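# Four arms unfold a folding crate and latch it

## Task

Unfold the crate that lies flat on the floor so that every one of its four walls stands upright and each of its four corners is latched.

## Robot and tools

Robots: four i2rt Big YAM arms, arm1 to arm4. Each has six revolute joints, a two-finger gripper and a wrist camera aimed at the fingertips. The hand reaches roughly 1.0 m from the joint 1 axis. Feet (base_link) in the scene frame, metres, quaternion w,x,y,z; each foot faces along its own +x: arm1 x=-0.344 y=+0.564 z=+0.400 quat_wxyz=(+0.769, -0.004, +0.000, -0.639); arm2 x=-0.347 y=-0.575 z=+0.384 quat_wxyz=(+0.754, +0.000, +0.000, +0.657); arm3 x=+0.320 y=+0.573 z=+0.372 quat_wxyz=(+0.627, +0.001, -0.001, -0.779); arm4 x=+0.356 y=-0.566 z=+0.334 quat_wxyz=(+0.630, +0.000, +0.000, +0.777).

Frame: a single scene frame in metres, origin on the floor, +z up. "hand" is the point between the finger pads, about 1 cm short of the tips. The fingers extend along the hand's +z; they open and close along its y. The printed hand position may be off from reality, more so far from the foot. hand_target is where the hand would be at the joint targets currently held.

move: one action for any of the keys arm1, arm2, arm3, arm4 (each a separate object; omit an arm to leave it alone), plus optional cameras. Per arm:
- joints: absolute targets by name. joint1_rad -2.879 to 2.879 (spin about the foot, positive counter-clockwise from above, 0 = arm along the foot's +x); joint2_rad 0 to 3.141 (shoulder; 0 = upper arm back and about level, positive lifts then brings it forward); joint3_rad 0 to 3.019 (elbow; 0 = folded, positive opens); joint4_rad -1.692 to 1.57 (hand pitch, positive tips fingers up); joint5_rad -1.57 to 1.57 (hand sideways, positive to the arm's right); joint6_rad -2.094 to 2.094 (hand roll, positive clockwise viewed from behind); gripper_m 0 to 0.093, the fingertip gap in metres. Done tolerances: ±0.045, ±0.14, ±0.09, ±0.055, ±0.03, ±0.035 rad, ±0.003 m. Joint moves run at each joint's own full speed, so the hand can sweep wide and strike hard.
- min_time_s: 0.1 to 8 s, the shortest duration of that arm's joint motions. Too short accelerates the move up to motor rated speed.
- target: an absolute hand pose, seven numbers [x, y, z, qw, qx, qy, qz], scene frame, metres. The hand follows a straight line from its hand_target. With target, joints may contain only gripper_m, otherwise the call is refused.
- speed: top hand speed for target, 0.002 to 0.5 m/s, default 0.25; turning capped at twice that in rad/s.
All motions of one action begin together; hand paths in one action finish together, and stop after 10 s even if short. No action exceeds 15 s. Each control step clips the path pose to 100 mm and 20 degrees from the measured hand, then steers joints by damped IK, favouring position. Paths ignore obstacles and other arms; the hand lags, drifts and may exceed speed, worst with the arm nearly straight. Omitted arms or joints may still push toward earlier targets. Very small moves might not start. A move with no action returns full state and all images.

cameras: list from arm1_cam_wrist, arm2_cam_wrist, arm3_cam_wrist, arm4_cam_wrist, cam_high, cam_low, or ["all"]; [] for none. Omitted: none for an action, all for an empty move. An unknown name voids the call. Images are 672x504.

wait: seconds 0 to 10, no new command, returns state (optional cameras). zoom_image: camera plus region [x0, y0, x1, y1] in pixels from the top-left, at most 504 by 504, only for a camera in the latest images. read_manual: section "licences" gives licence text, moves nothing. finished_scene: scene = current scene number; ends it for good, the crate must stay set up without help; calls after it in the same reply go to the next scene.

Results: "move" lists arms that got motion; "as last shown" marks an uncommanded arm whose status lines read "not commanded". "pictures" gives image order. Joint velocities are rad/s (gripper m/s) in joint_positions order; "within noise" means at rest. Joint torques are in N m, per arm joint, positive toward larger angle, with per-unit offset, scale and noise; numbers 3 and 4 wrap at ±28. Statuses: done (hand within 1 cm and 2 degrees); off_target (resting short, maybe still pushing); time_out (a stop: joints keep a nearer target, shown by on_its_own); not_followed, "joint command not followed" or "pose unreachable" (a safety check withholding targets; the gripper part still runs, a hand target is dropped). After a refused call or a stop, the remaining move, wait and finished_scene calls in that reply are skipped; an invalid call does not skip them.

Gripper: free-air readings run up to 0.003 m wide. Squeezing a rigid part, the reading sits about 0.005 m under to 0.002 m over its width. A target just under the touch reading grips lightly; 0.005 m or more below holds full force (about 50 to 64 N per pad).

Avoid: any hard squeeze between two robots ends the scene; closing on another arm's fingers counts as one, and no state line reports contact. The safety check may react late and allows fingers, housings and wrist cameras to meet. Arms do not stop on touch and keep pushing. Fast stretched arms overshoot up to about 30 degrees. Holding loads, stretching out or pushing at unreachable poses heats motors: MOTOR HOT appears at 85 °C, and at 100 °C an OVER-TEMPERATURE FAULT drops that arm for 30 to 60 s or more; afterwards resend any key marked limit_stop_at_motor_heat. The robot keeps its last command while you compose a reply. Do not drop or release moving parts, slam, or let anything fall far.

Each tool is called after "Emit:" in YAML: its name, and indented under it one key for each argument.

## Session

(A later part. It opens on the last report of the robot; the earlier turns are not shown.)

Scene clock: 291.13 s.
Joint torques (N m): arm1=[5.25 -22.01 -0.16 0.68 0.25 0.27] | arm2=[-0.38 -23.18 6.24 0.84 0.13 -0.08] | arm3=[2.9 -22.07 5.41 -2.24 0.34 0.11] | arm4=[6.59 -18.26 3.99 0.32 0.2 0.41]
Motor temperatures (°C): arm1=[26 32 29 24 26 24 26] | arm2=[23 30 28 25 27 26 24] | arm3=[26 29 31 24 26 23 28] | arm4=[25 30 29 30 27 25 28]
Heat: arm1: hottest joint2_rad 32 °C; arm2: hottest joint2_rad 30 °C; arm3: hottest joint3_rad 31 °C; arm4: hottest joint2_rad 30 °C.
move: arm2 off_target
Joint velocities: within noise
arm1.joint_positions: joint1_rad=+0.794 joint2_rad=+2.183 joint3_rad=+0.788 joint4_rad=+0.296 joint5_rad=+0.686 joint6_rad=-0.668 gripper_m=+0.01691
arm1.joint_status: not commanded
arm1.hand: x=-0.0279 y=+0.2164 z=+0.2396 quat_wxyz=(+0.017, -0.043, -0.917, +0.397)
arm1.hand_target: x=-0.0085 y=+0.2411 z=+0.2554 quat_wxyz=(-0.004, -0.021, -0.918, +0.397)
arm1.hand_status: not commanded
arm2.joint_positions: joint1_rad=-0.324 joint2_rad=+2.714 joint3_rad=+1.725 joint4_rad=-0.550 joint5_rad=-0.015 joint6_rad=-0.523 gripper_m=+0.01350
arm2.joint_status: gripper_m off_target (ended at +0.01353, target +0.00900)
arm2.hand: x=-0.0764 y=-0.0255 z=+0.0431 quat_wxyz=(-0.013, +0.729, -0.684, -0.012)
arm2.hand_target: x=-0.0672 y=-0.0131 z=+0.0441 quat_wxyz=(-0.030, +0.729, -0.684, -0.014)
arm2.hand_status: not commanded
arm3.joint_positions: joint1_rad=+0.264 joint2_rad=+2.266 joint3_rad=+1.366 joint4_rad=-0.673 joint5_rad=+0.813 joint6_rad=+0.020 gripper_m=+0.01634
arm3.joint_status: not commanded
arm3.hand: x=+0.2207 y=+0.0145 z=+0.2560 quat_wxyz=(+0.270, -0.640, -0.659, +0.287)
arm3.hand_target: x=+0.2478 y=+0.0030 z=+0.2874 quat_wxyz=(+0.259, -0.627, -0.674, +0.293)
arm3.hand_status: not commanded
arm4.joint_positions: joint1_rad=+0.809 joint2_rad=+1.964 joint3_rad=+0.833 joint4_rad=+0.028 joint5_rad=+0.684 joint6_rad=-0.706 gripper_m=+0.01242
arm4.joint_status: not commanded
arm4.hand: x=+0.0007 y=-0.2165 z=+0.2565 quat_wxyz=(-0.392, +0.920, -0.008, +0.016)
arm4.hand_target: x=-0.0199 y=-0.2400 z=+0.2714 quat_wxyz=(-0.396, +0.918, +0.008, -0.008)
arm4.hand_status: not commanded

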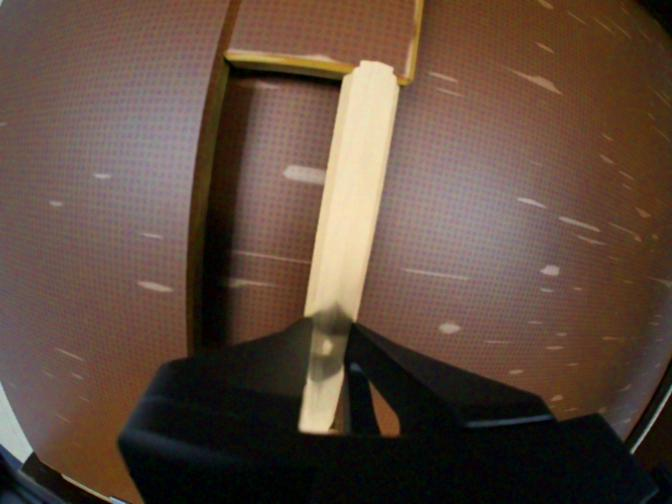

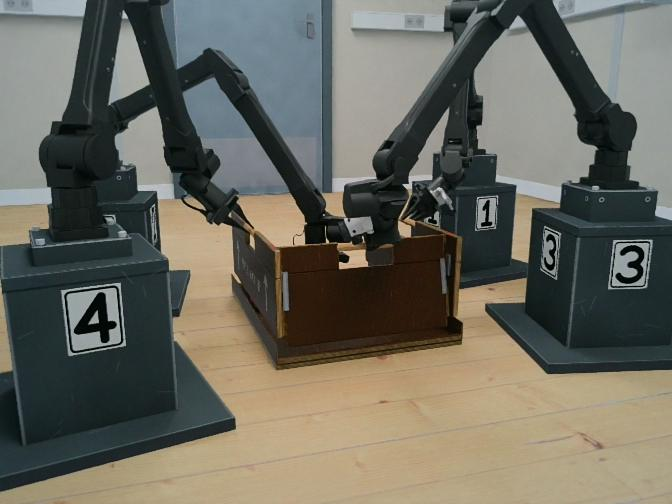

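Emit:
move:
  arm2: {"target": [-0.066, -0.0135, 0.028, -0.0312, 0.7254, -0.6884, -0.0103], "speed": 0.1, "joints": {"gripper_m": 0.04}}

Emit:
move:
  arm2: {"joints": {"gripper_m": 0.008}}
  cameras: ["arm2_cam_wrist"]

Scene clock: 293.10 s.
Joint torques (N m): arm1=[5.48 -22.77 0.03 0.59 0.28 0.29] | arm2=[-0.32 -23.41 6.2 0.8 0.08 0.06] | arm3=[2.96 -22.24 5.39 -2.25 0.32 0.14] | arm4=[6.59 -18.26 3.99 0.32 0.19 0.4]
Motor temperatures (°C): arm1=[26 32 29 24 26 24 26] | arm2=[23 29 28 25 27 26 25] | arm3=[26 29 31 24 26 23 28] | arm4=[25 30 29 30 27 25 28]
Heat: arm1: hottest joint2_rad 32 °C; arm2: hottest joint2_rad 29 °C; arm3: hottest joint3_rad 31 °C; arm4: hottest joint2_rad 30 °C.
move: arm2 off_target
Joint velocities: within noise
arm1, arm3, arm4: as last shown
arm2.joint_positions: joint1_rad=-0.324 joint2_rad=+2.753 joint3_rad=+1.749 joint4_rad=-0.536 joint5_rad=+0.003 joint6_rad=-0.523 gripper_m=+0.03990
arm2.joint_status: all done
arm2.hand: x=-0.0740 y=-0.0278 z=+0.0259 quat_wxyz=(-0.016, +0.729, -0.684, -0.003)
arm2.hand_target: x=-0.0647 y=-0.0141 z=+0.0286 quat_wxyz=(-0.033, +0.725, -0.688, -0.007)
arm2.hand_status: off_target (0.017 m and 2.0 deg from the pose sent, 0.022 m and 2.1 deg at the start)
pictures: none

Scene clock: 293.67 s.
Joint torques (N m): arm1=[5.77 -21.95 -0.02 0.65 0.28 0.28] | arm2=[-0.38 -23.47 6.19 0.77 0.14 0.08] | arm3=[3.49 -22.18 5.38 -2.17 0.3 0.12] | arm4=[6.59 -18.26 3.97 0.32 0.19 0.41]
Motor temperatures (°C): arm1=[26 32 29 24 26 24 26] | arm2=[23 29 28 25 27 26 25] | arm3=[26 29 31 24 26 23 28] | arm4=[25 30 29 30 27 25 28]
Heat: arm1: hottest joint2_rad 32 °C; arm2: hottest joint2_rad 29 °C; arm3: hottest joint3_rad 31 °C; arm4: hottest joint2_rad 30 °C.
move: arm2 off_target
Joint velocities: within noise
arm1, arm3, arm4: as last shown
arm2.joint_positions: joint1_rad=-0.322 joint2_rad=+2.753 joint3_rad=+1.749 joint4_rad=-0.536 joint5_rad=-0.003 joint6_rad=-0.524 gripper_m=+0.01719
arm2.joint_status: gripper_m off_target (ended at +0.01723, target +0.00800)
arm2.hand: x=-0.0758 y=-0.0269 z=+0.0259 quat_wxyz=(-0.015, +0.730, -0.683, -0.006)
arm2.hand_target: x=-0.0663 y=-0.0133 z=+0.0286 quat_wxyz=(-0.032, +0.726, -0.687, -0.009)
arm2.hand_status: not commanded

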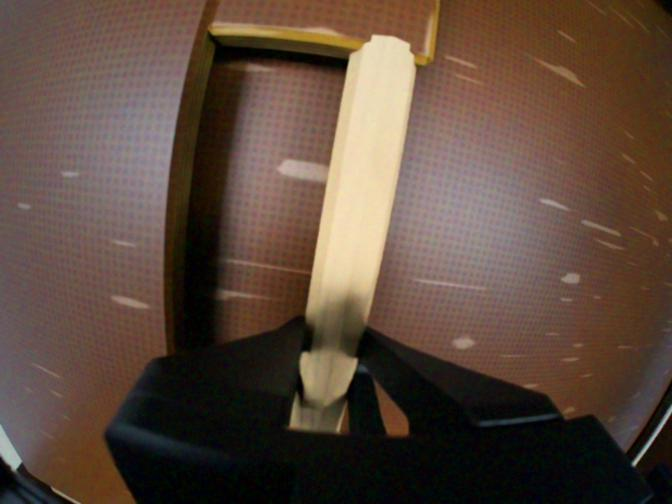

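Emit:
move:
  arm2: {"target": [-0.098, -0.0153, 0.163, -0.1270, 0.7203, -0.6783, 0.0785], "speed": 0.15}

Emit:
move:
  arm2: {"target": [-0.168, -0.02, 0.24, -0.2207, 0.7028, -0.6566, 0.1661], "speed": 0.15}
  cameras: ["arm2_cam_wrist", "cam_low", "cam_high"]

Scene clock: 301.63 s.
Joint torques (N m): arm1=[5.13 -22.42 0.01 0.59 0.28 0.27] | arm2=[0.21 -27.4 3.88 -0.09 -0.04 0.23] | arm3=[3.43 -22.48 5.27 -2.29 0.32 0.08] | arm4=[6.59 -18.26 3.97 0.31 0.19 0.41]
Motor temperatures (°C): arm1=[26 32 29 24 26 24 26] | arm2=[23 30 28 25 27 26 25] | arm3=[26 29 31 24 26 23 28] | arm4=[25 30 29 30 27 25 28]
Heat: arm1: hottest joint2_rad 32 °C; arm2: hottest joint2_rad 30 °C; arm3: hottest joint3_rad 31 °C; arm4: hottest joint2_rad 30 °C.
move: arm2 off_target
Joint velocities: within noise
arm1, arm3, arm4: as last shown
arm2.joint_positions: joint1_rad=-0.215 joint2_rad=+2.481 joint3_rad=+1.464 joint4_rad=-0.410 joint5_rad=+0.255 joint6_rad=-0.452 gripper_m=+0.01719
arm2.joint_status: not commanded
arm2.hand: x=-0.0990 y=-0.0287 z=+0.1290 quat_wxyz=(-0.114, +0.728, -0.670, +0.091)
arm2.hand_target: x=-0.0959 y=-0.0133 z=+0.1619 quat_wxyz=(-0.131, +0.719, -0.677, +0.081)
arm2.hand_status: off_target (0.037 m and 2.4 deg from the pose sent, 0.139 m and 16.1 deg at the start)
pictures: none

Scene clock: 303.07 s.
Joint torques (N m): arm1=[5.07 -22.12 0.01 0.7 0.3 0.25] | arm2=[0.26 -26.11 3.9 -0.38 0.11 0.27] | arm3=[3.72 -22.24 5.3 -2.11 0.32 0.11] | arm4=[6.59 -18.26 3.96 0.32 0.19 0.41]
Motor temperatures (°C): arm1=[26 32 28 24 26 24 26] | arm2=[23 30 28 25 27 26 25] | arm3=[26 29 31 24 26 23 28] | arm4=[25 30 29 30 27 25 28]
Heat: arm1: hottest joint2_rad 32 °C; arm2: hottest joint2_rad 30 °C; arm3: hottest joint3_rad 31 °C; arm4: hottest joint2_rad 30 °C.
move: arm2 off_target
Joint velocities: within noise
arm1, arm3, arm4: as last shown
arm2.joint_positions: joint1_rad=-0.034 joint2_rad=+2.305 joint3_rad=+1.294 joint4_rad=-0.390 joint5_rad=+0.523 joint6_rad=-0.308 gripper_m=+0.01687
arm2.joint_status: not commanded
arm2.hand: x=-0.1643 y=-0.0313 z=+0.2056 quat_wxyz=(-0.204, +0.711, -0.649, +0.178)
arm2.hand_target: x=-0.1661 y=-0.0200 z=+0.2379 quat_wxyz=(-0.219, +0.702, -0.657, +0.164)
arm2.hand_status: off_target (0.036 m and 2.7 deg from the pose sent, 0.131 m and 15.3 deg at the start)
pictures: arm2_cam_wrist, cam_high, cam_low

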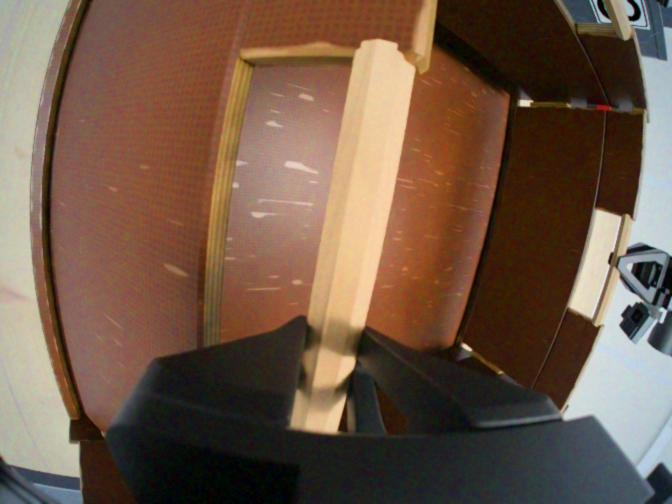

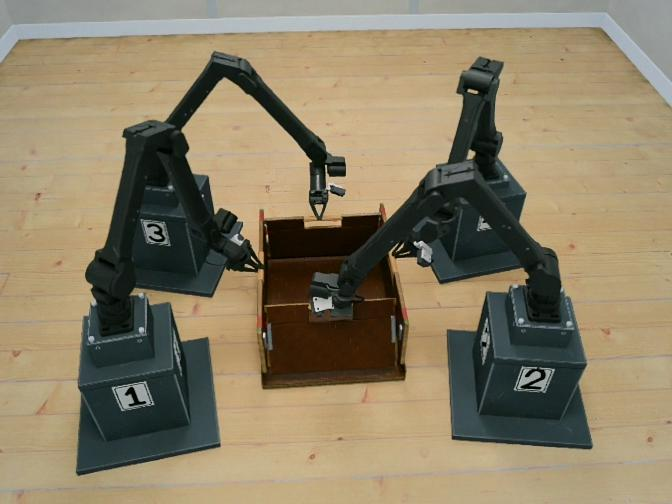

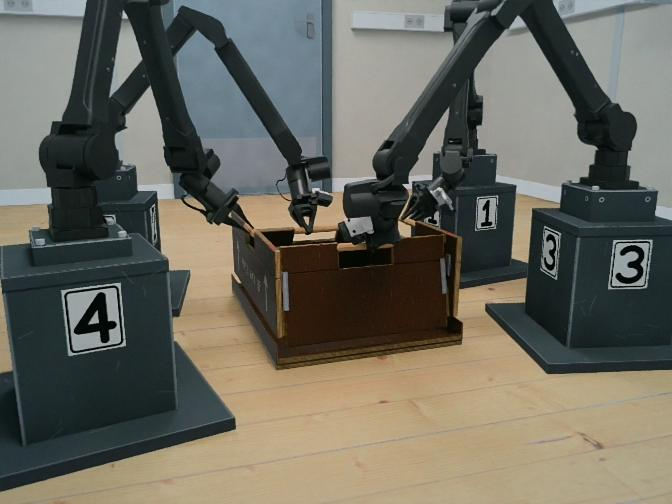

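Emit:
move:
  arm2: {"target": [-0.235, -0.024, 0.272, -0.3106, 0.6733, -0.6238, 0.2507], "speed": 0.13}

Emit:
move:
  arm2: {"target": [-0.272, -0.026, 0.277, -0.3106, 0.6733, -0.6238, 0.2507], "speed": 0.08}
  cameras: ["arm2_cam_wrist", "arm3_cam_wrist", "cam_low", "cam_high"]

Emit:
zoom_image:
  camera: "cam_high"
  region: [230, 190, 430, 400]

Emit:
zoom_image:
  camera: "cam_high"
  region: [380, 290, 430, 390]

Emit:
zoom_image:
  camera: "cam_high"
  region: [250, 290, 300, 390]

Scene clock: 306.47 s.
Joint torques (N m): arm1=[5.25 -22.3 -0.14 0.68 0.3 0.3] | arm2=[0.85 -26.11 3.67 -0.87 0.45 0.4] | arm3=[3.37 -21.95 5.41 -2.3 0.32 0.11] | arm4=[6.59 -18.26 3.97 0.31 0.19 0.41]
Motor temperatures (°C): arm1=[26 32 28 24 26 24 26] | arm2=[23 30 27 25 27 26 25] | arm3=[26 29 31 24 26 23 28] | arm4=[25 30 29 30 27 25 28]
Heat: arm1: hottest joint2_rad 32 °C; arm2: hottest joint2_rad 30 °C; arm3: hottest joint3_rad 31 °C; arm4: hottest joint2_rad 30 °C.
move: arm2 off_target
Joint velocities: within noise
arm1, arm3, arm4: as last shown
arm2.joint_positions: joint1_rad=+0.145 joint2_rad=+2.289 joint3_rad=+1.266 joint4_rad=-0.449 joint5_rad=+0.813 joint6_rad=-0.138 gripper_m=+0.01687
arm2.joint_status: not commanded
arm2.hand: x=-0.2246 y=-0.0336 z=+0.2366 quat_wxyz=(-0.295, +0.682, -0.614, +0.267)
arm2.hand_target: x=-0.2305 y=-0.0248 z=+0.2701 quat_wxyz=(-0.309, +0.671, -0.625, +0.252)
arm2.hand_status: off_target (0.038 m and 2.9 deg from the pose sent, 0.097 m and 15.7 deg at the start)
pictures: none

Scene clock: 307.57 s.
Joint torques (N m): arm1=[5.3 -22.53 -0.2 0.8 0.21 0.31] | arm2=[3.31 -25.58 4.26 -1.33 0.21 0.62] | arm3=[3.02 -22.24 5.38 -2 0.36 0.13] | arm4=[6.65 -18.2 4.08 0.39 0.06 0.4]
Motor temperatures (°C): arm1=[26 32 28 24 26 24 26] | arm2=[23 30 27 25 27 26 25] | arm3=[26 29 31 24 26 23 28] | arm4=[25 30 29 30 27 25 28]
Heat: arm1: hottest joint2_rad 32 °C; arm2: hottest joint2_rad 30 °C; arm3: hottest joint3_rad 31 °C; arm4: hottest joint2_rad 30 °C.
move: arm2 off_target
Joint velocities: within noise
arm1.joint_positions: joint1_rad=+0.792 joint2_rad=+2.185 joint3_rad=+0.788 joint4_rad=+0.291 joint5_rad=+0.696 joint6_rad=-0.668 gripper_m=+0.01691
arm1.joint_status: not commanded
arm1.hand: x=-0.0306 y=+0.2159 z=+0.2394 quat_wxyz=(+0.023, -0.044, -0.916, +0.399)
arm1.hand_target: x=-0.0103 y=+0.2400 z=+0.2556 quat_wxyz=(+0.000, -0.022, -0.917, +0.399)
arm1.hand_status: not commanded
arm2.joint_positions: joint1_rad=+0.193 joint2_rad=+2.280 joint3_rad=+1.274 joint4_rad=-0.528 joint5_rad=+0.824 joint6_rad=-0.058 gripper_m=+0.01687
arm2.joint_status: not commanded
arm2.hand: x=-0.2487 y=-0.0373 z=+0.2433 quat_wxyz=(-0.295, +0.679, -0.615, +0.272)
arm2.hand_target: x=-0.2704 y=-0.0260 z=+0.2752 quat_wxyz=(-0.310, +0.673, -0.623, +0.250)
arm2.hand_status: off_target (0.043 m and 3.2 deg from the pose sent, 0.063 m and 2.9 deg at the start)
arm3.joint_positions: joint1_rad=+0.264 joint2_rad=+2.266 joint3_rad=+1.366 joint4_rad=-0.682 joint5_rad=+0.815 joint6_rad=+0.020 gripper_m=+0.01634
arm3.joint_status: not commanded
arm3.hand: x=+0.2205 y=+0.0163 z=+0.2563 quat_wxyz=(+0.273, -0.639, -0.660, +0.285)
arm3.hand_target: x=+0.2474 y=+0.0032 z=+0.2875 quat_wxyz=(+0.259, -0.627, -0.674, +0.293)
arm3.hand_status: not commanded
arm4.joint_positions: joint1_rad=+0.809 joint2_rad=+1.964 joint3_rad=+0.831 joint4_rad=+0.026 joint5_rad=+0.689 joint6_rad=-0.706 gripper_m=+0.01241
arm4.joint_status: not commanded
arm4.hand: x=+0.0022 y=-0.2167 z=+0.2564 quat_wxyz=(-0.393, +0.919, -0.008, +0.019)
arm4.hand_target: x=-0.0198 y=-0.2399 z=+0.2715 quat_wxyz=(-0.396, +0.918, +0.008, -0.008)
arm4.hand_status: not commanded
pictures: arm2_cam_wrist, arm3_cam_wrist, cam_high, cam_low

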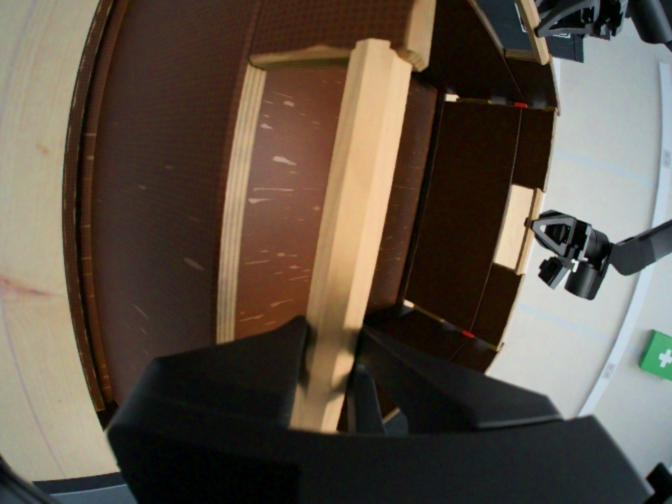

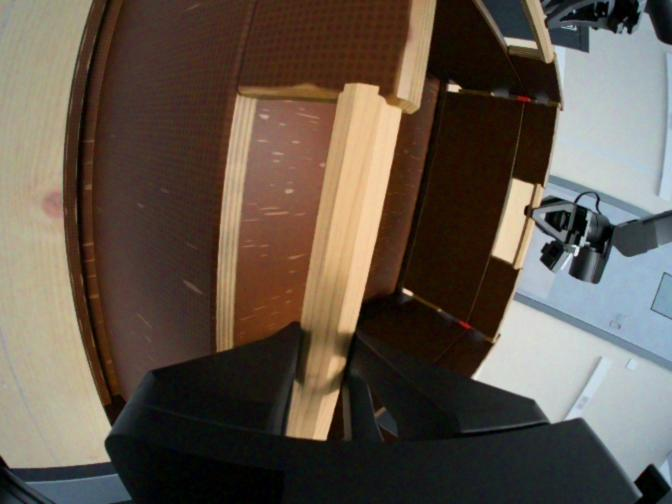

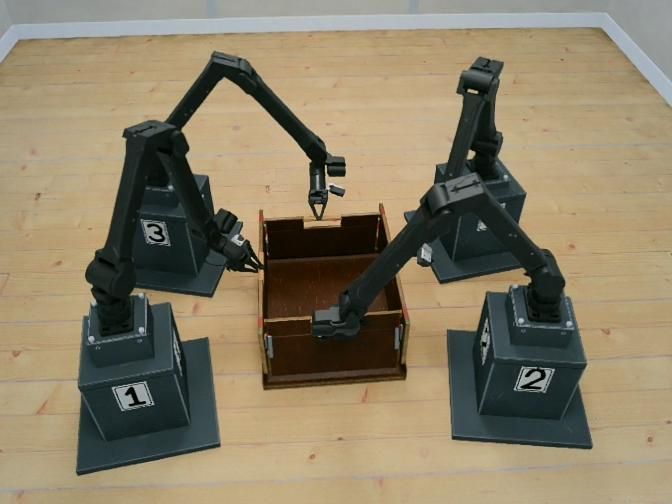

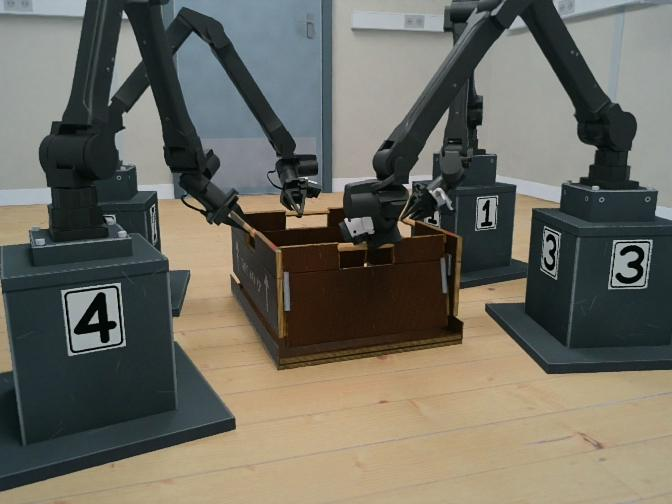

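Scaled by 2.400 from the camera's image (finer frame: 960x720).

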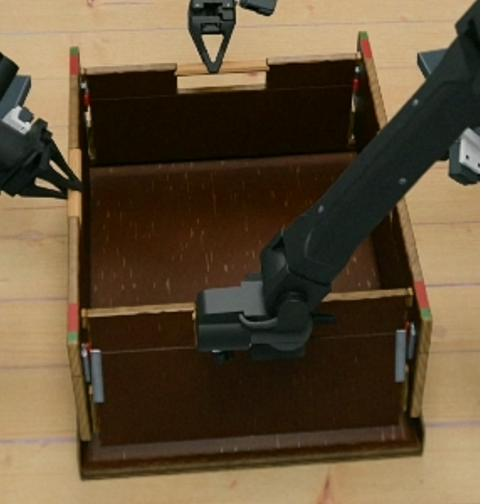

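Scaled by 5.040 from the camera's image (finer frame: 960x720).

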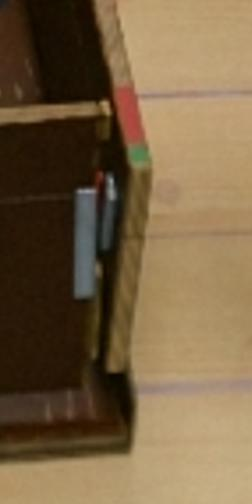

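Scaled by 5.040 from the camera's image (finer frame: 960x720).

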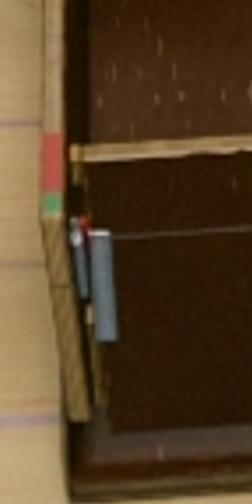

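Emit:
move:
  arm2: {"target": [-0.307, -0.027, 0.277, -0.3106, 0.6733, -0.6238, 0.2507], "speed": 0.06}
  arm3: {"target": [0.285, 0.006, 0.288, -0.2584, 0.6276, 0.6750, -0.2905], "speed": 0.06}
  cameras: ["cam_low", "cam_high"]

Emit:
zoom_image:
  camera: "cam_high"
  region: [230, 190, 430, 400]

Emit:
zoom_image:
  camera: "cam_high"
  region: [380, 290, 430, 390]

Emit:
zoom_image:
  camera: "cam_low"
  region: [220, 180, 480, 380]

Scene clock: 312.20 s.
Joint torques (N m): arm1=[5.71 -21.89 -0.03 0.91 0.15 0.32] | arm2=[3.08 -24.64 4.98 -1.26 0.17 0.57] | arm3=[2.96 -21.54 6.12 -2.18 0.11 0.13] | arm4=[6.65 -18.26 4.08 0.39 0.04 0.41]
Motor temperatures (°C): arm1=[26 32 28 24 26 24 26] | arm2=[24 30 27 25 27 26 25] | arm3=[26 29 31 24 26 23 28] | arm4=[25 30 29 30 27 25 28]
Heat: arm1: hottest joint2_rad 32 °C; arm2: hottest joint2_rad 30 °C; arm3: hottest joint3_rad 31 °C; arm4: hottest joint2_rad 30 °C.
move: arm2 off_target; arm3 off_target
Joint velocities: within noise
arm1.joint_positions: joint1_rad=+0.792 joint2_rad=+2.185 joint3_rad=+0.787 joint4_rad=+0.291 joint5_rad=+0.697 joint6_rad=-0.668 gripper_m=+0.01691
arm1.joint_status: not commanded
arm1.hand: x=-0.0315 y=+0.2163 z=+0.2393 quat_wxyz=(+0.024, -0.044, -0.916, +0.399)
arm1.hand_target: x=-0.0100 y=+0.2402 z=+0.2557 quat_wxyz=(+0.000, -0.022, -0.917, +0.399)
arm1.hand_status: not commanded
arm2.joint_positions: joint1_rad=+0.262 joint2_rad=+2.280 joint3_rad=+1.294 joint4_rad=-0.620 joint5_rad=+0.829 joint6_rad=+0.040 gripper_m=+0.01687
arm2.joint_status: not commanded
arm2.hand: x=-0.2846 y=-0.0391 z=+0.2480 quat_wxyz=(-0.297, +0.679, -0.613, +0.273)
arm2.hand_target: x=-0.3061 y=-0.0266 z=+0.2761 quat_wxyz=(-0.311, +0.673, -0.622, +0.250)
arm2.hand_status: off_target (0.039 m and 3.3 deg from the pose sent, 0.068 m and 3.2 deg at the start)
arm3.joint_positions: joint1_rad=+0.333 joint2_rad=+2.266 joint3_rad=+1.378 joint4_rad=-0.759 joint5_rad=+0.816 joint6_rad=+0.110 gripper_m=+0.01634
arm3.joint_status: not commanded
arm3.hand: x=+0.2579 y=+0.0194 z=+0.2600 quat_wxyz=(+0.273, -0.636, -0.662, +0.288)
arm3.hand_target: x=+0.2844 y=+0.0062 z=+0.2873 quat_wxyz=(+0.258, -0.626, -0.675, +0.292)
arm3.hand_status: off_target (0.041 m and 2.5 deg from the pose sent, 0.073 m and 2.8 deg at the start)
arm4: as last shown
arm4.hand_target: x=-0.0201 y=-0.2402 z=+0.2714 quat_wxyz=(-0.396, +0.918, +0.008, -0.008)
pictures: cam_high, cam_low

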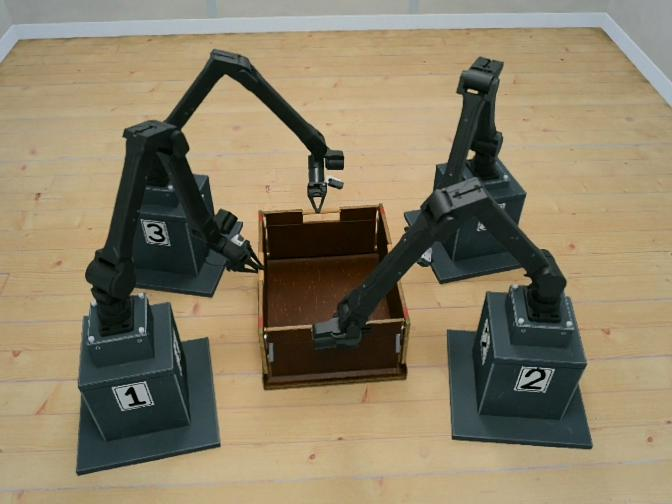

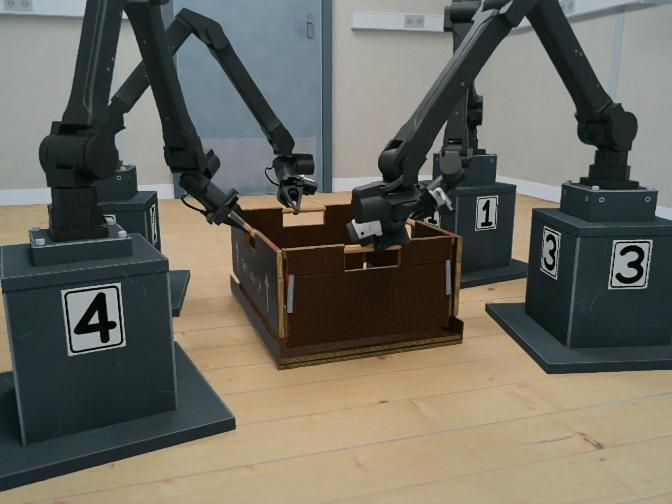

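Scaled by 2.400 from the camera's image (finer frame: 960x720).

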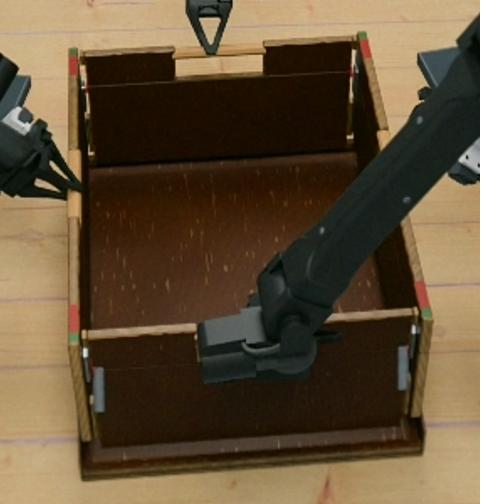

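Scaled by 5.040 from the camera's image (finer frame: 960x720).

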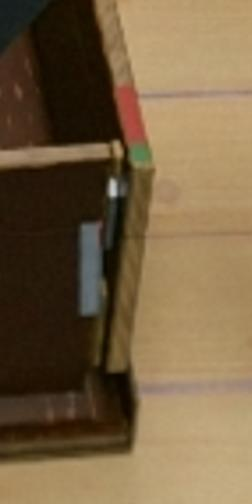

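Scaled by 1.938 from the camera's image (finer frame: 960x720).

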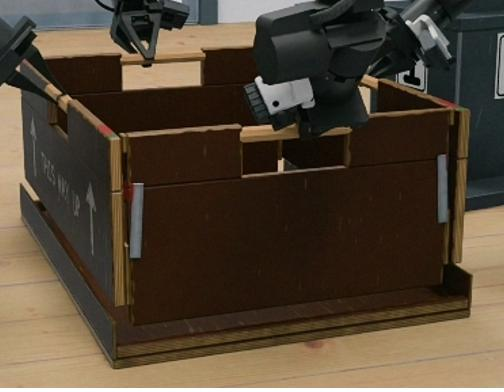

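Emit:
move:
  cameras: ["all"]

Emit:
zoom_image:
  camera: "arm2_cam_wrist"
  region: [400, 40, 600, 400]

Emit:
zoom_image:
  camera: "arm3_cam_wrist"
  region: [400, 40, 600, 400]

Emit:
zoom_image:
  camera: "cam_low"
  region: [270, 230, 330, 310]

Emit:
zoom_image:
  camera: "cam_low"
  region: [420, 210, 480, 290]

Scene clock: 316.03 s.
Joint torques (N m): arm1=[5.13 -22.01 -0.05 0.72 0.21 0.3] | arm2=[3.02 -24.7 4.98 -1.25 0.18 0.57] | arm3=[2.78 -21.54 6.22 -2.07 0.1 0.11] | arm4=[6.65 -18.26 4.08 0.39 0.04 0.41]
Motor temperatures (°C): arm1=[26 32 28 24 26 24 26] | arm2=[24 30 27 25 27 26 25] | arm3=[26 29 31 24 26 23 28] | arm4=[25 30 29 30 27 25 28]
Heat: arm1: hottest joint2_rad 32 °C; arm2: hottest joint2_rad 30 °C; arm3: hottest joint3_rad 31 °C; arm4: hottest joint2_rad 30 °C.
Joint velocities: within noise
arm1.joint_positions: joint1_rad=+0.792 joint2_rad=+2.185 joint3_rad=+0.787 joint4_rad=+0.291 joint5_rad=+0.697 joint6_rad=-0.668 gripper_m=+0.01691
arm1.joint_status: not commanded
arm1.hand: x=-0.0315 y=+0.2163 z=+0.2393 quat_wxyz=(+0.024, -0.044, -0.916, +0.399) (m; scene frame)
arm1.hand_target: x=-0.0100 y=+0.2402 z=+0.2557 quat_wxyz=(+0.000, -0.022, -0.917, +0.399) (m; scene frame)
arm1.hand_status: not commanded
arm2.joint_positions: joint1_rad=+0.262 joint2_rad=+2.280 joint3_rad=+1.294 joint4_rad=-0.620 joint5_rad=+0.829 joint6_rad=+0.040 gripper_m=+0.01687
arm2.joint_status: not commanded
arm2.hand: x=-0.2846 y=-0.0391 z=+0.2480 quat_wxyz=(-0.297, +0.679, -0.613, +0.273) (m; scene frame)
arm2.hand_target: x=-0.3061 y=-0.0266 z=+0.2761 quat_wxyz=(-0.311, +0.673, -0.622, +0.250) (m; scene frame)
arm2.hand_status: off_target (0.039 m and 3.3 deg from the pose sent, 0.068 m and 3.2 deg at the start)
arm3.joint_positions: joint1_rad=+0.333 joint2_rad=+2.266 joint3_rad=+1.378 joint4_rad=-0.759 joint5_rad=+0.816 joint6_rad=+0.110 gripper_m=+0.01634
arm3.joint_status: not commanded
arm3.hand: x=+0.2579 y=+0.0194 z=+0.2600 quat_wxyz=(+0.273, -0.636, -0.662, +0.288) (m; scene frame)
arm3.hand_target: x=+0.2844 y=+0.0062 z=+0.2873 quat_wxyz=(+0.258, -0.626, -0.675, +0.292) (m; scene frame)
arm3.hand_status: off_target (0.041 m and 2.5 deg from the pose sent, 0.073 m and 2.8 deg at the start)
arm4.joint_positions: joint1_rad=+0.809 joint2_rad=+1.964 joint3_rad=+0.831 joint4_rad=+0.026 joint5_rad=+0.689 joint6_rad=-0.706 gripper_m=+0.01241
arm4.joint_status: not commanded
arm4.hand: x=+0.0022 y=-0.2167 z=+0.2564 quat_wxyz=(-0.393, +0.919, -0.008, +0.019) (m; scene frame)
arm4.hand_target: x=-0.0201 y=-0.2402 z=+0.2714 quat_wxyz=(-0.396, +0.918, +0.008, -0.008) (m; scene frame)
arm4.hand_status: not commanded
pictures: arm1_cam_wrist, arm2_cam_wrist, arm3_cam_wrist, arm4_cam_wrist, cam_high, cam_low

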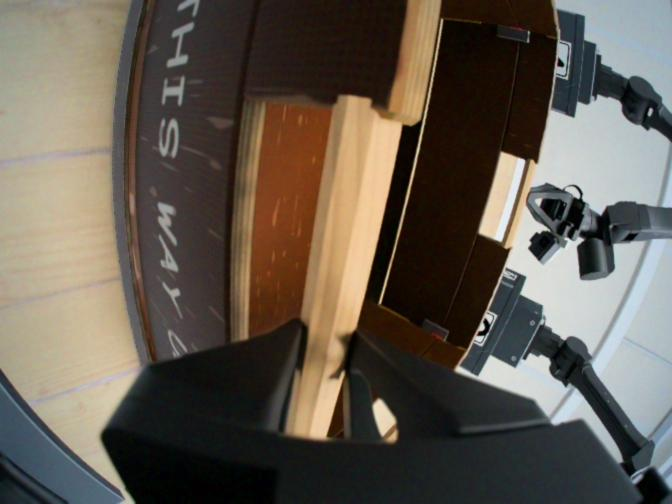

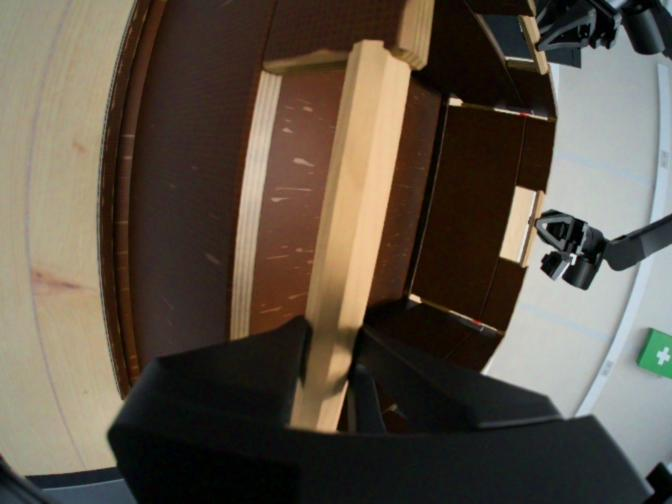

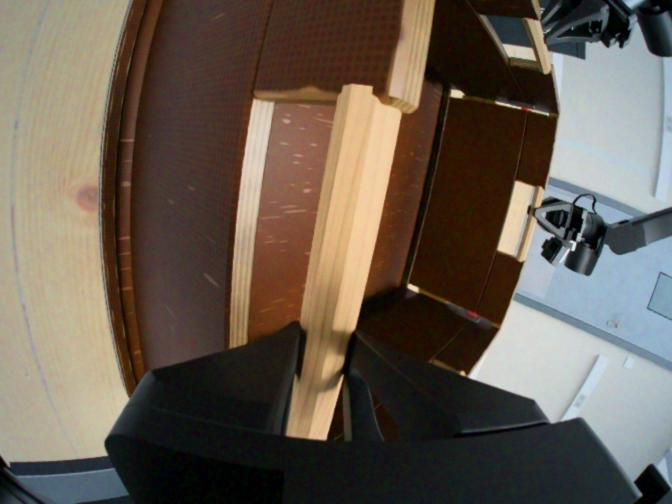

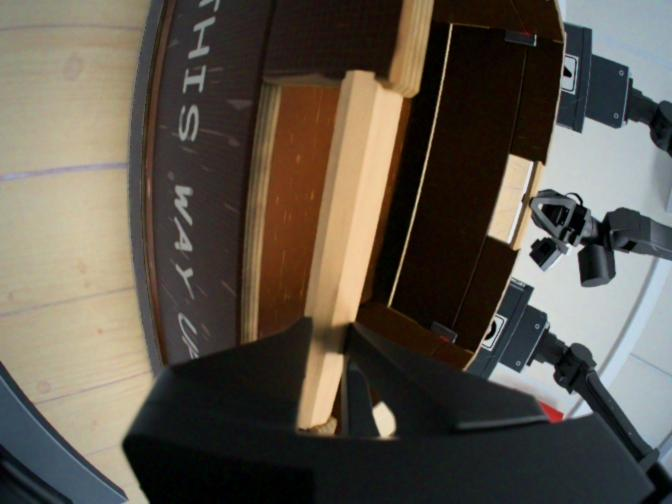

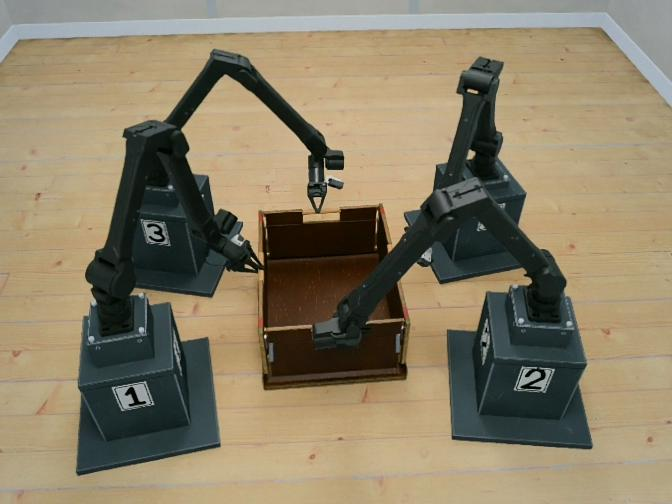

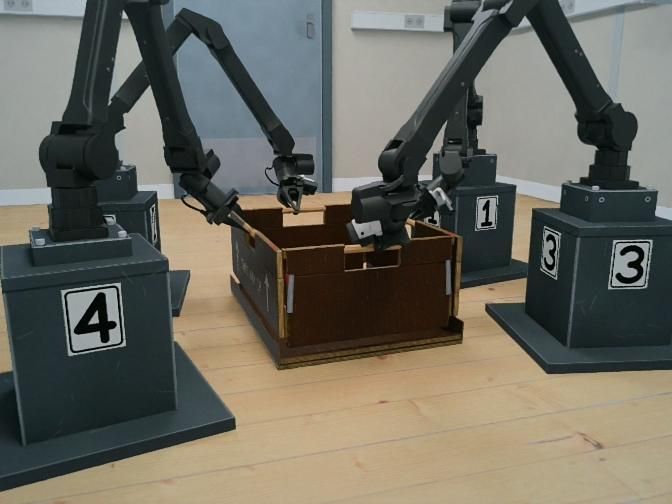

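Scaled by 1.400 from the camera's image (finer frame: 960x720).

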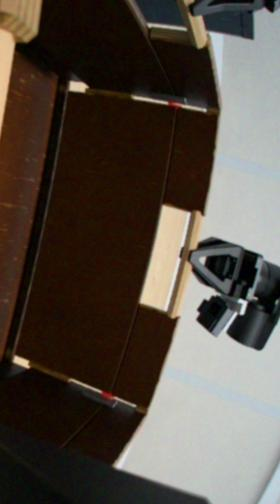

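Scaled by 1.400 from the camera's image (finer frame: 960x720).

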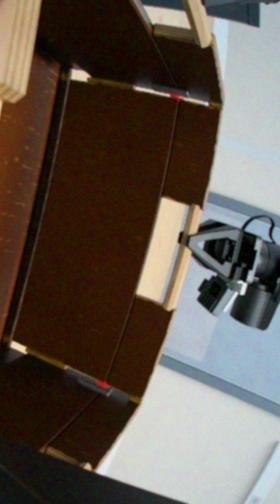

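Scaled by 6.300 from the camera's image (finer frame: 960x720).

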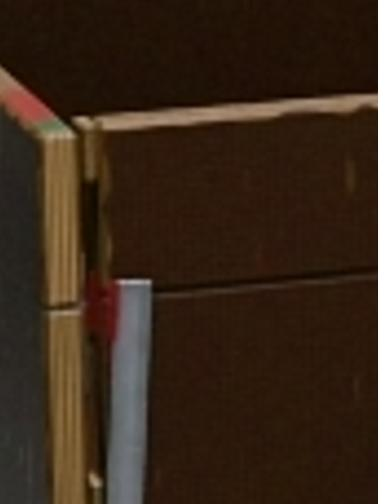

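Scaled by 6.300 from the camera's image (finer frame: 960x720).

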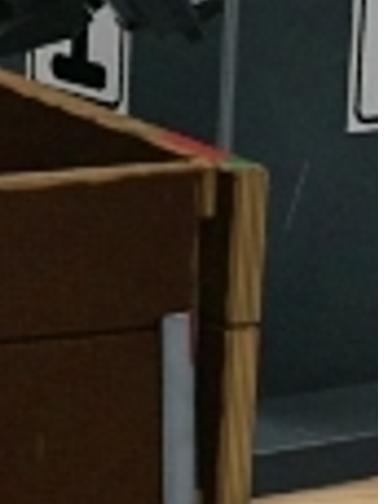

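Emit:
move:
  arm2: {"target": [-0.337, -0.029, 0.277, -0.3106, 0.6733, -0.6238, 0.2507], "speed": 0.06}
  arm3: {"target": [0.315, 0.008, 0.288, -0.2584, 0.6276, 0.6750, -0.2905], "speed": 0.06}
  cameras: ["cam_low", "cam_high"]

Emit:
zoom_image:
  camera: "cam_high"
  region: [230, 190, 430, 400]

Emit:
zoom_image:
  camera: "cam_low"
  region: [270, 230, 330, 310]

Emit:
zoom_image:
  camera: "cam_low"
  region: [420, 210, 480, 290]

Scene clock: 326.47 s.
Joint torques (N m): arm1=[5.89 -22.01 0.24 0.76 -0.02 0.26] | arm2=[6.95 -24.41 5.04 -1.54 0.05 0.93] | arm3=[7.24 -20.48 6.8 -2.73 0.07 0.39] | arm4=[6.83 -18.2 4.22 0.43 0.02 0.4]
Motor temperatures (°C): arm1=[26 31 28 24 26 24 26] | arm2=[24 30 27 25 27 26 25] | arm3=[26 29 31 24 26 23 28] | arm4=[25 30 29 30 27 25 28]
Heat: arm1: hottest joint2_rad 31 °C; arm2: hottest joint2_rad 30 °C; arm3: hottest joint3_rad 31 °C; arm4: hottest joint2_rad 30 °C.
move: arm2 off_target; arm3 off_target
Joint velocities: within noise
arm1.joint_positions: joint1_rad=+0.792 joint2_rad=+2.185 joint3_rad=+0.784 joint4_rad=+0.291 joint5_rad=+0.702 joint6_rad=-0.668 gripper_m=+0.01691
arm1.joint_status: not commanded
arm1.hand: x=-0.0335 y=+0.2168 z=+0.2393 quat_wxyz=(+0.027, -0.044, -0.915, +0.400)
arm1.hand_target: x=-0.0097 y=+0.2405 z=+0.2556 quat_wxyz=(-0.001, -0.022, -0.917, +0.399)
arm1.hand_status: not commanded
arm2.joint_positions: joint1_rad=+0.271 joint2_rad=+2.288 joint3_rad=+1.314 joint4_rad=-0.679 joint5_rad=+0.826 joint6_rad=+0.086 gripper_m=+0.01687
arm2.joint_status: not commanded
arm2.hand: x=-0.2894 y=-0.0417 z=+0.2484 quat_wxyz=(-0.290, +0.674, -0.619, +0.280)
arm2.hand_target: x=-0.3348 y=-0.0298 z=+0.2748 quat_wxyz=(-0.310, +0.674, -0.622, +0.249)
arm2.hand_status: off_target (0.057 m and 4.1 deg from the pose sent, 0.061 m and 3.3 deg at the start)
arm3.joint_positions: joint1_rad=+0.339 joint2_rad=+2.271 joint3_rad=+1.392 joint4_rad=-0.807 joint5_rad=+0.809 joint6_rad=+0.147 gripper_m=+0.01634
arm3.joint_status: not commanded
arm3.hand: x=+0.2618 y=+0.0227 z=+0.2607 quat_wxyz=(+0.279, -0.641, -0.658, +0.280)
arm3.hand_target: x=+0.3128 y=+0.0094 z=+0.2865 quat_wxyz=(+0.259, -0.624, -0.678, +0.290)
arm3.hand_status: off_target (0.062 m and 3.6 deg from the pose sent, 0.065 m and 2.5 deg at the start)
arm4.joint_positions: joint1_rad=+0.806 joint2_rad=+1.964 joint3_rad=+0.829 joint4_rad=+0.025 joint5_rad=+0.697 joint6_rad=-0.706 gripper_m=+0.01228
arm4.joint_status: not commanded
arm4.hand: x=+0.0050 y=-0.2155 z=+0.2566 quat_wxyz=(-0.395, +0.918, -0.010, +0.023)
arm4.hand_target: x=-0.0192 y=-0.2391 z=+0.2722 quat_wxyz=(-0.399, +0.917, +0.007, -0.006)
arm4.hand_status: not commanded
pictures: cam_high, cam_low

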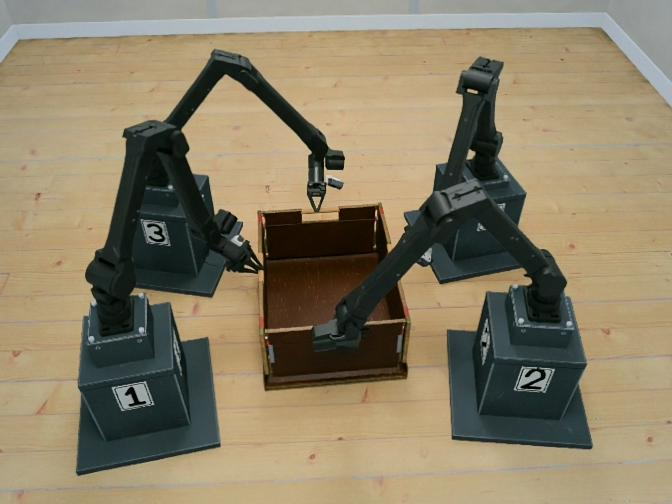

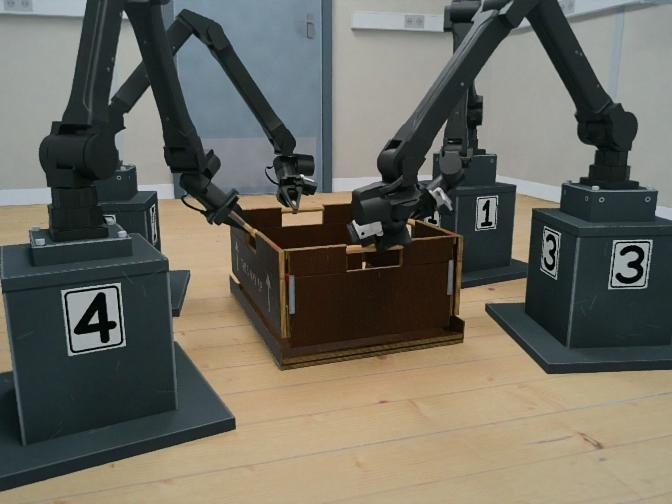

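Scaled by 2.400 from the camera's image (finer frame: 960x720).

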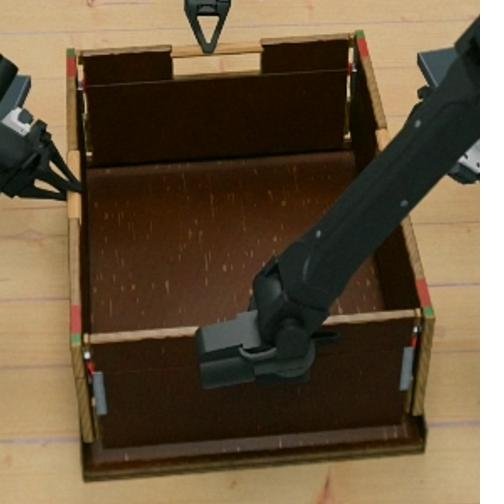

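Scaled by 6.300 from the camera's image (finer frame: 960x720).

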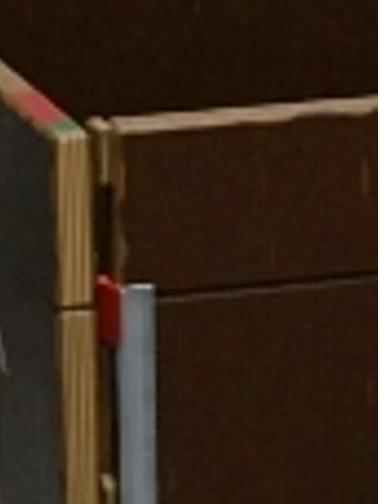

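Scaled by 6.300 from the camera's image (finer frame: 960x720).

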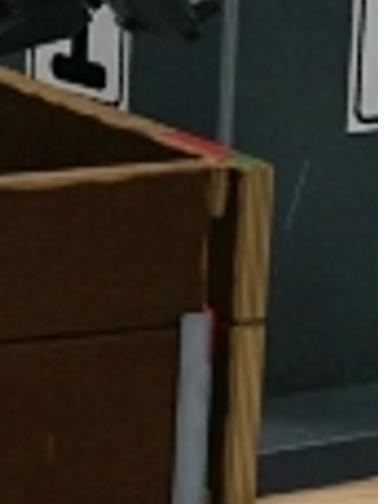

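Emit:
zoom_image:
  camera: "cam_high"
  region: [385, 310, 425, 360]

Emit:
zoom_image:
  camera: "cam_high"
  region: [252, 315, 292, 365]

Emit:
zoom_image:
  camera: "cam_high"
  region: [252, 200, 292, 260]

Emit:
zoom_image:
  camera: "cam_high"
  region: [360, 195, 400, 255]

Scaled by 10.080 from the camera's image (finer frame: 960x720).

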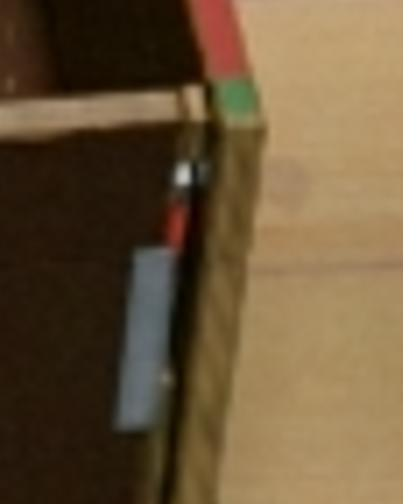

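Scaled by 10.080 from the camera's image (finer frame: 960x720).

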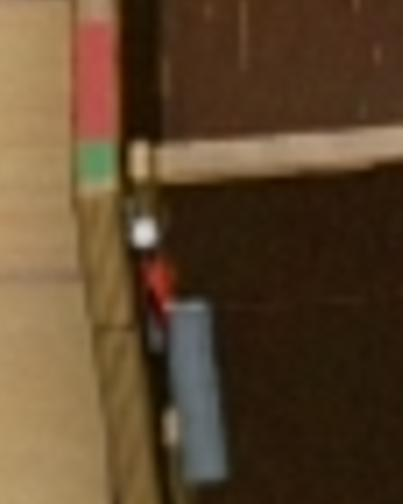

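Scaled by 8.400 from the camera's image (finer frame: 960x720).

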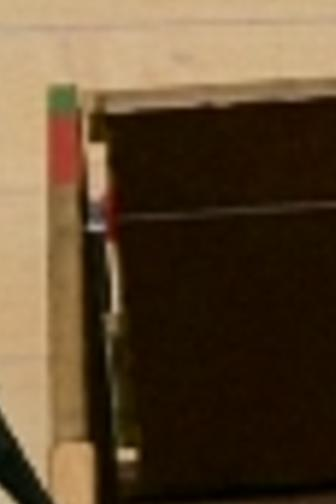

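Scaled by 8.400 from the camera's image (finer frame: 960x720).

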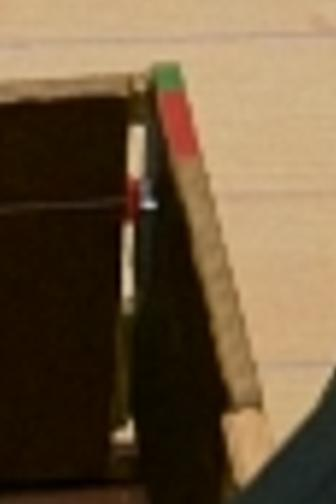

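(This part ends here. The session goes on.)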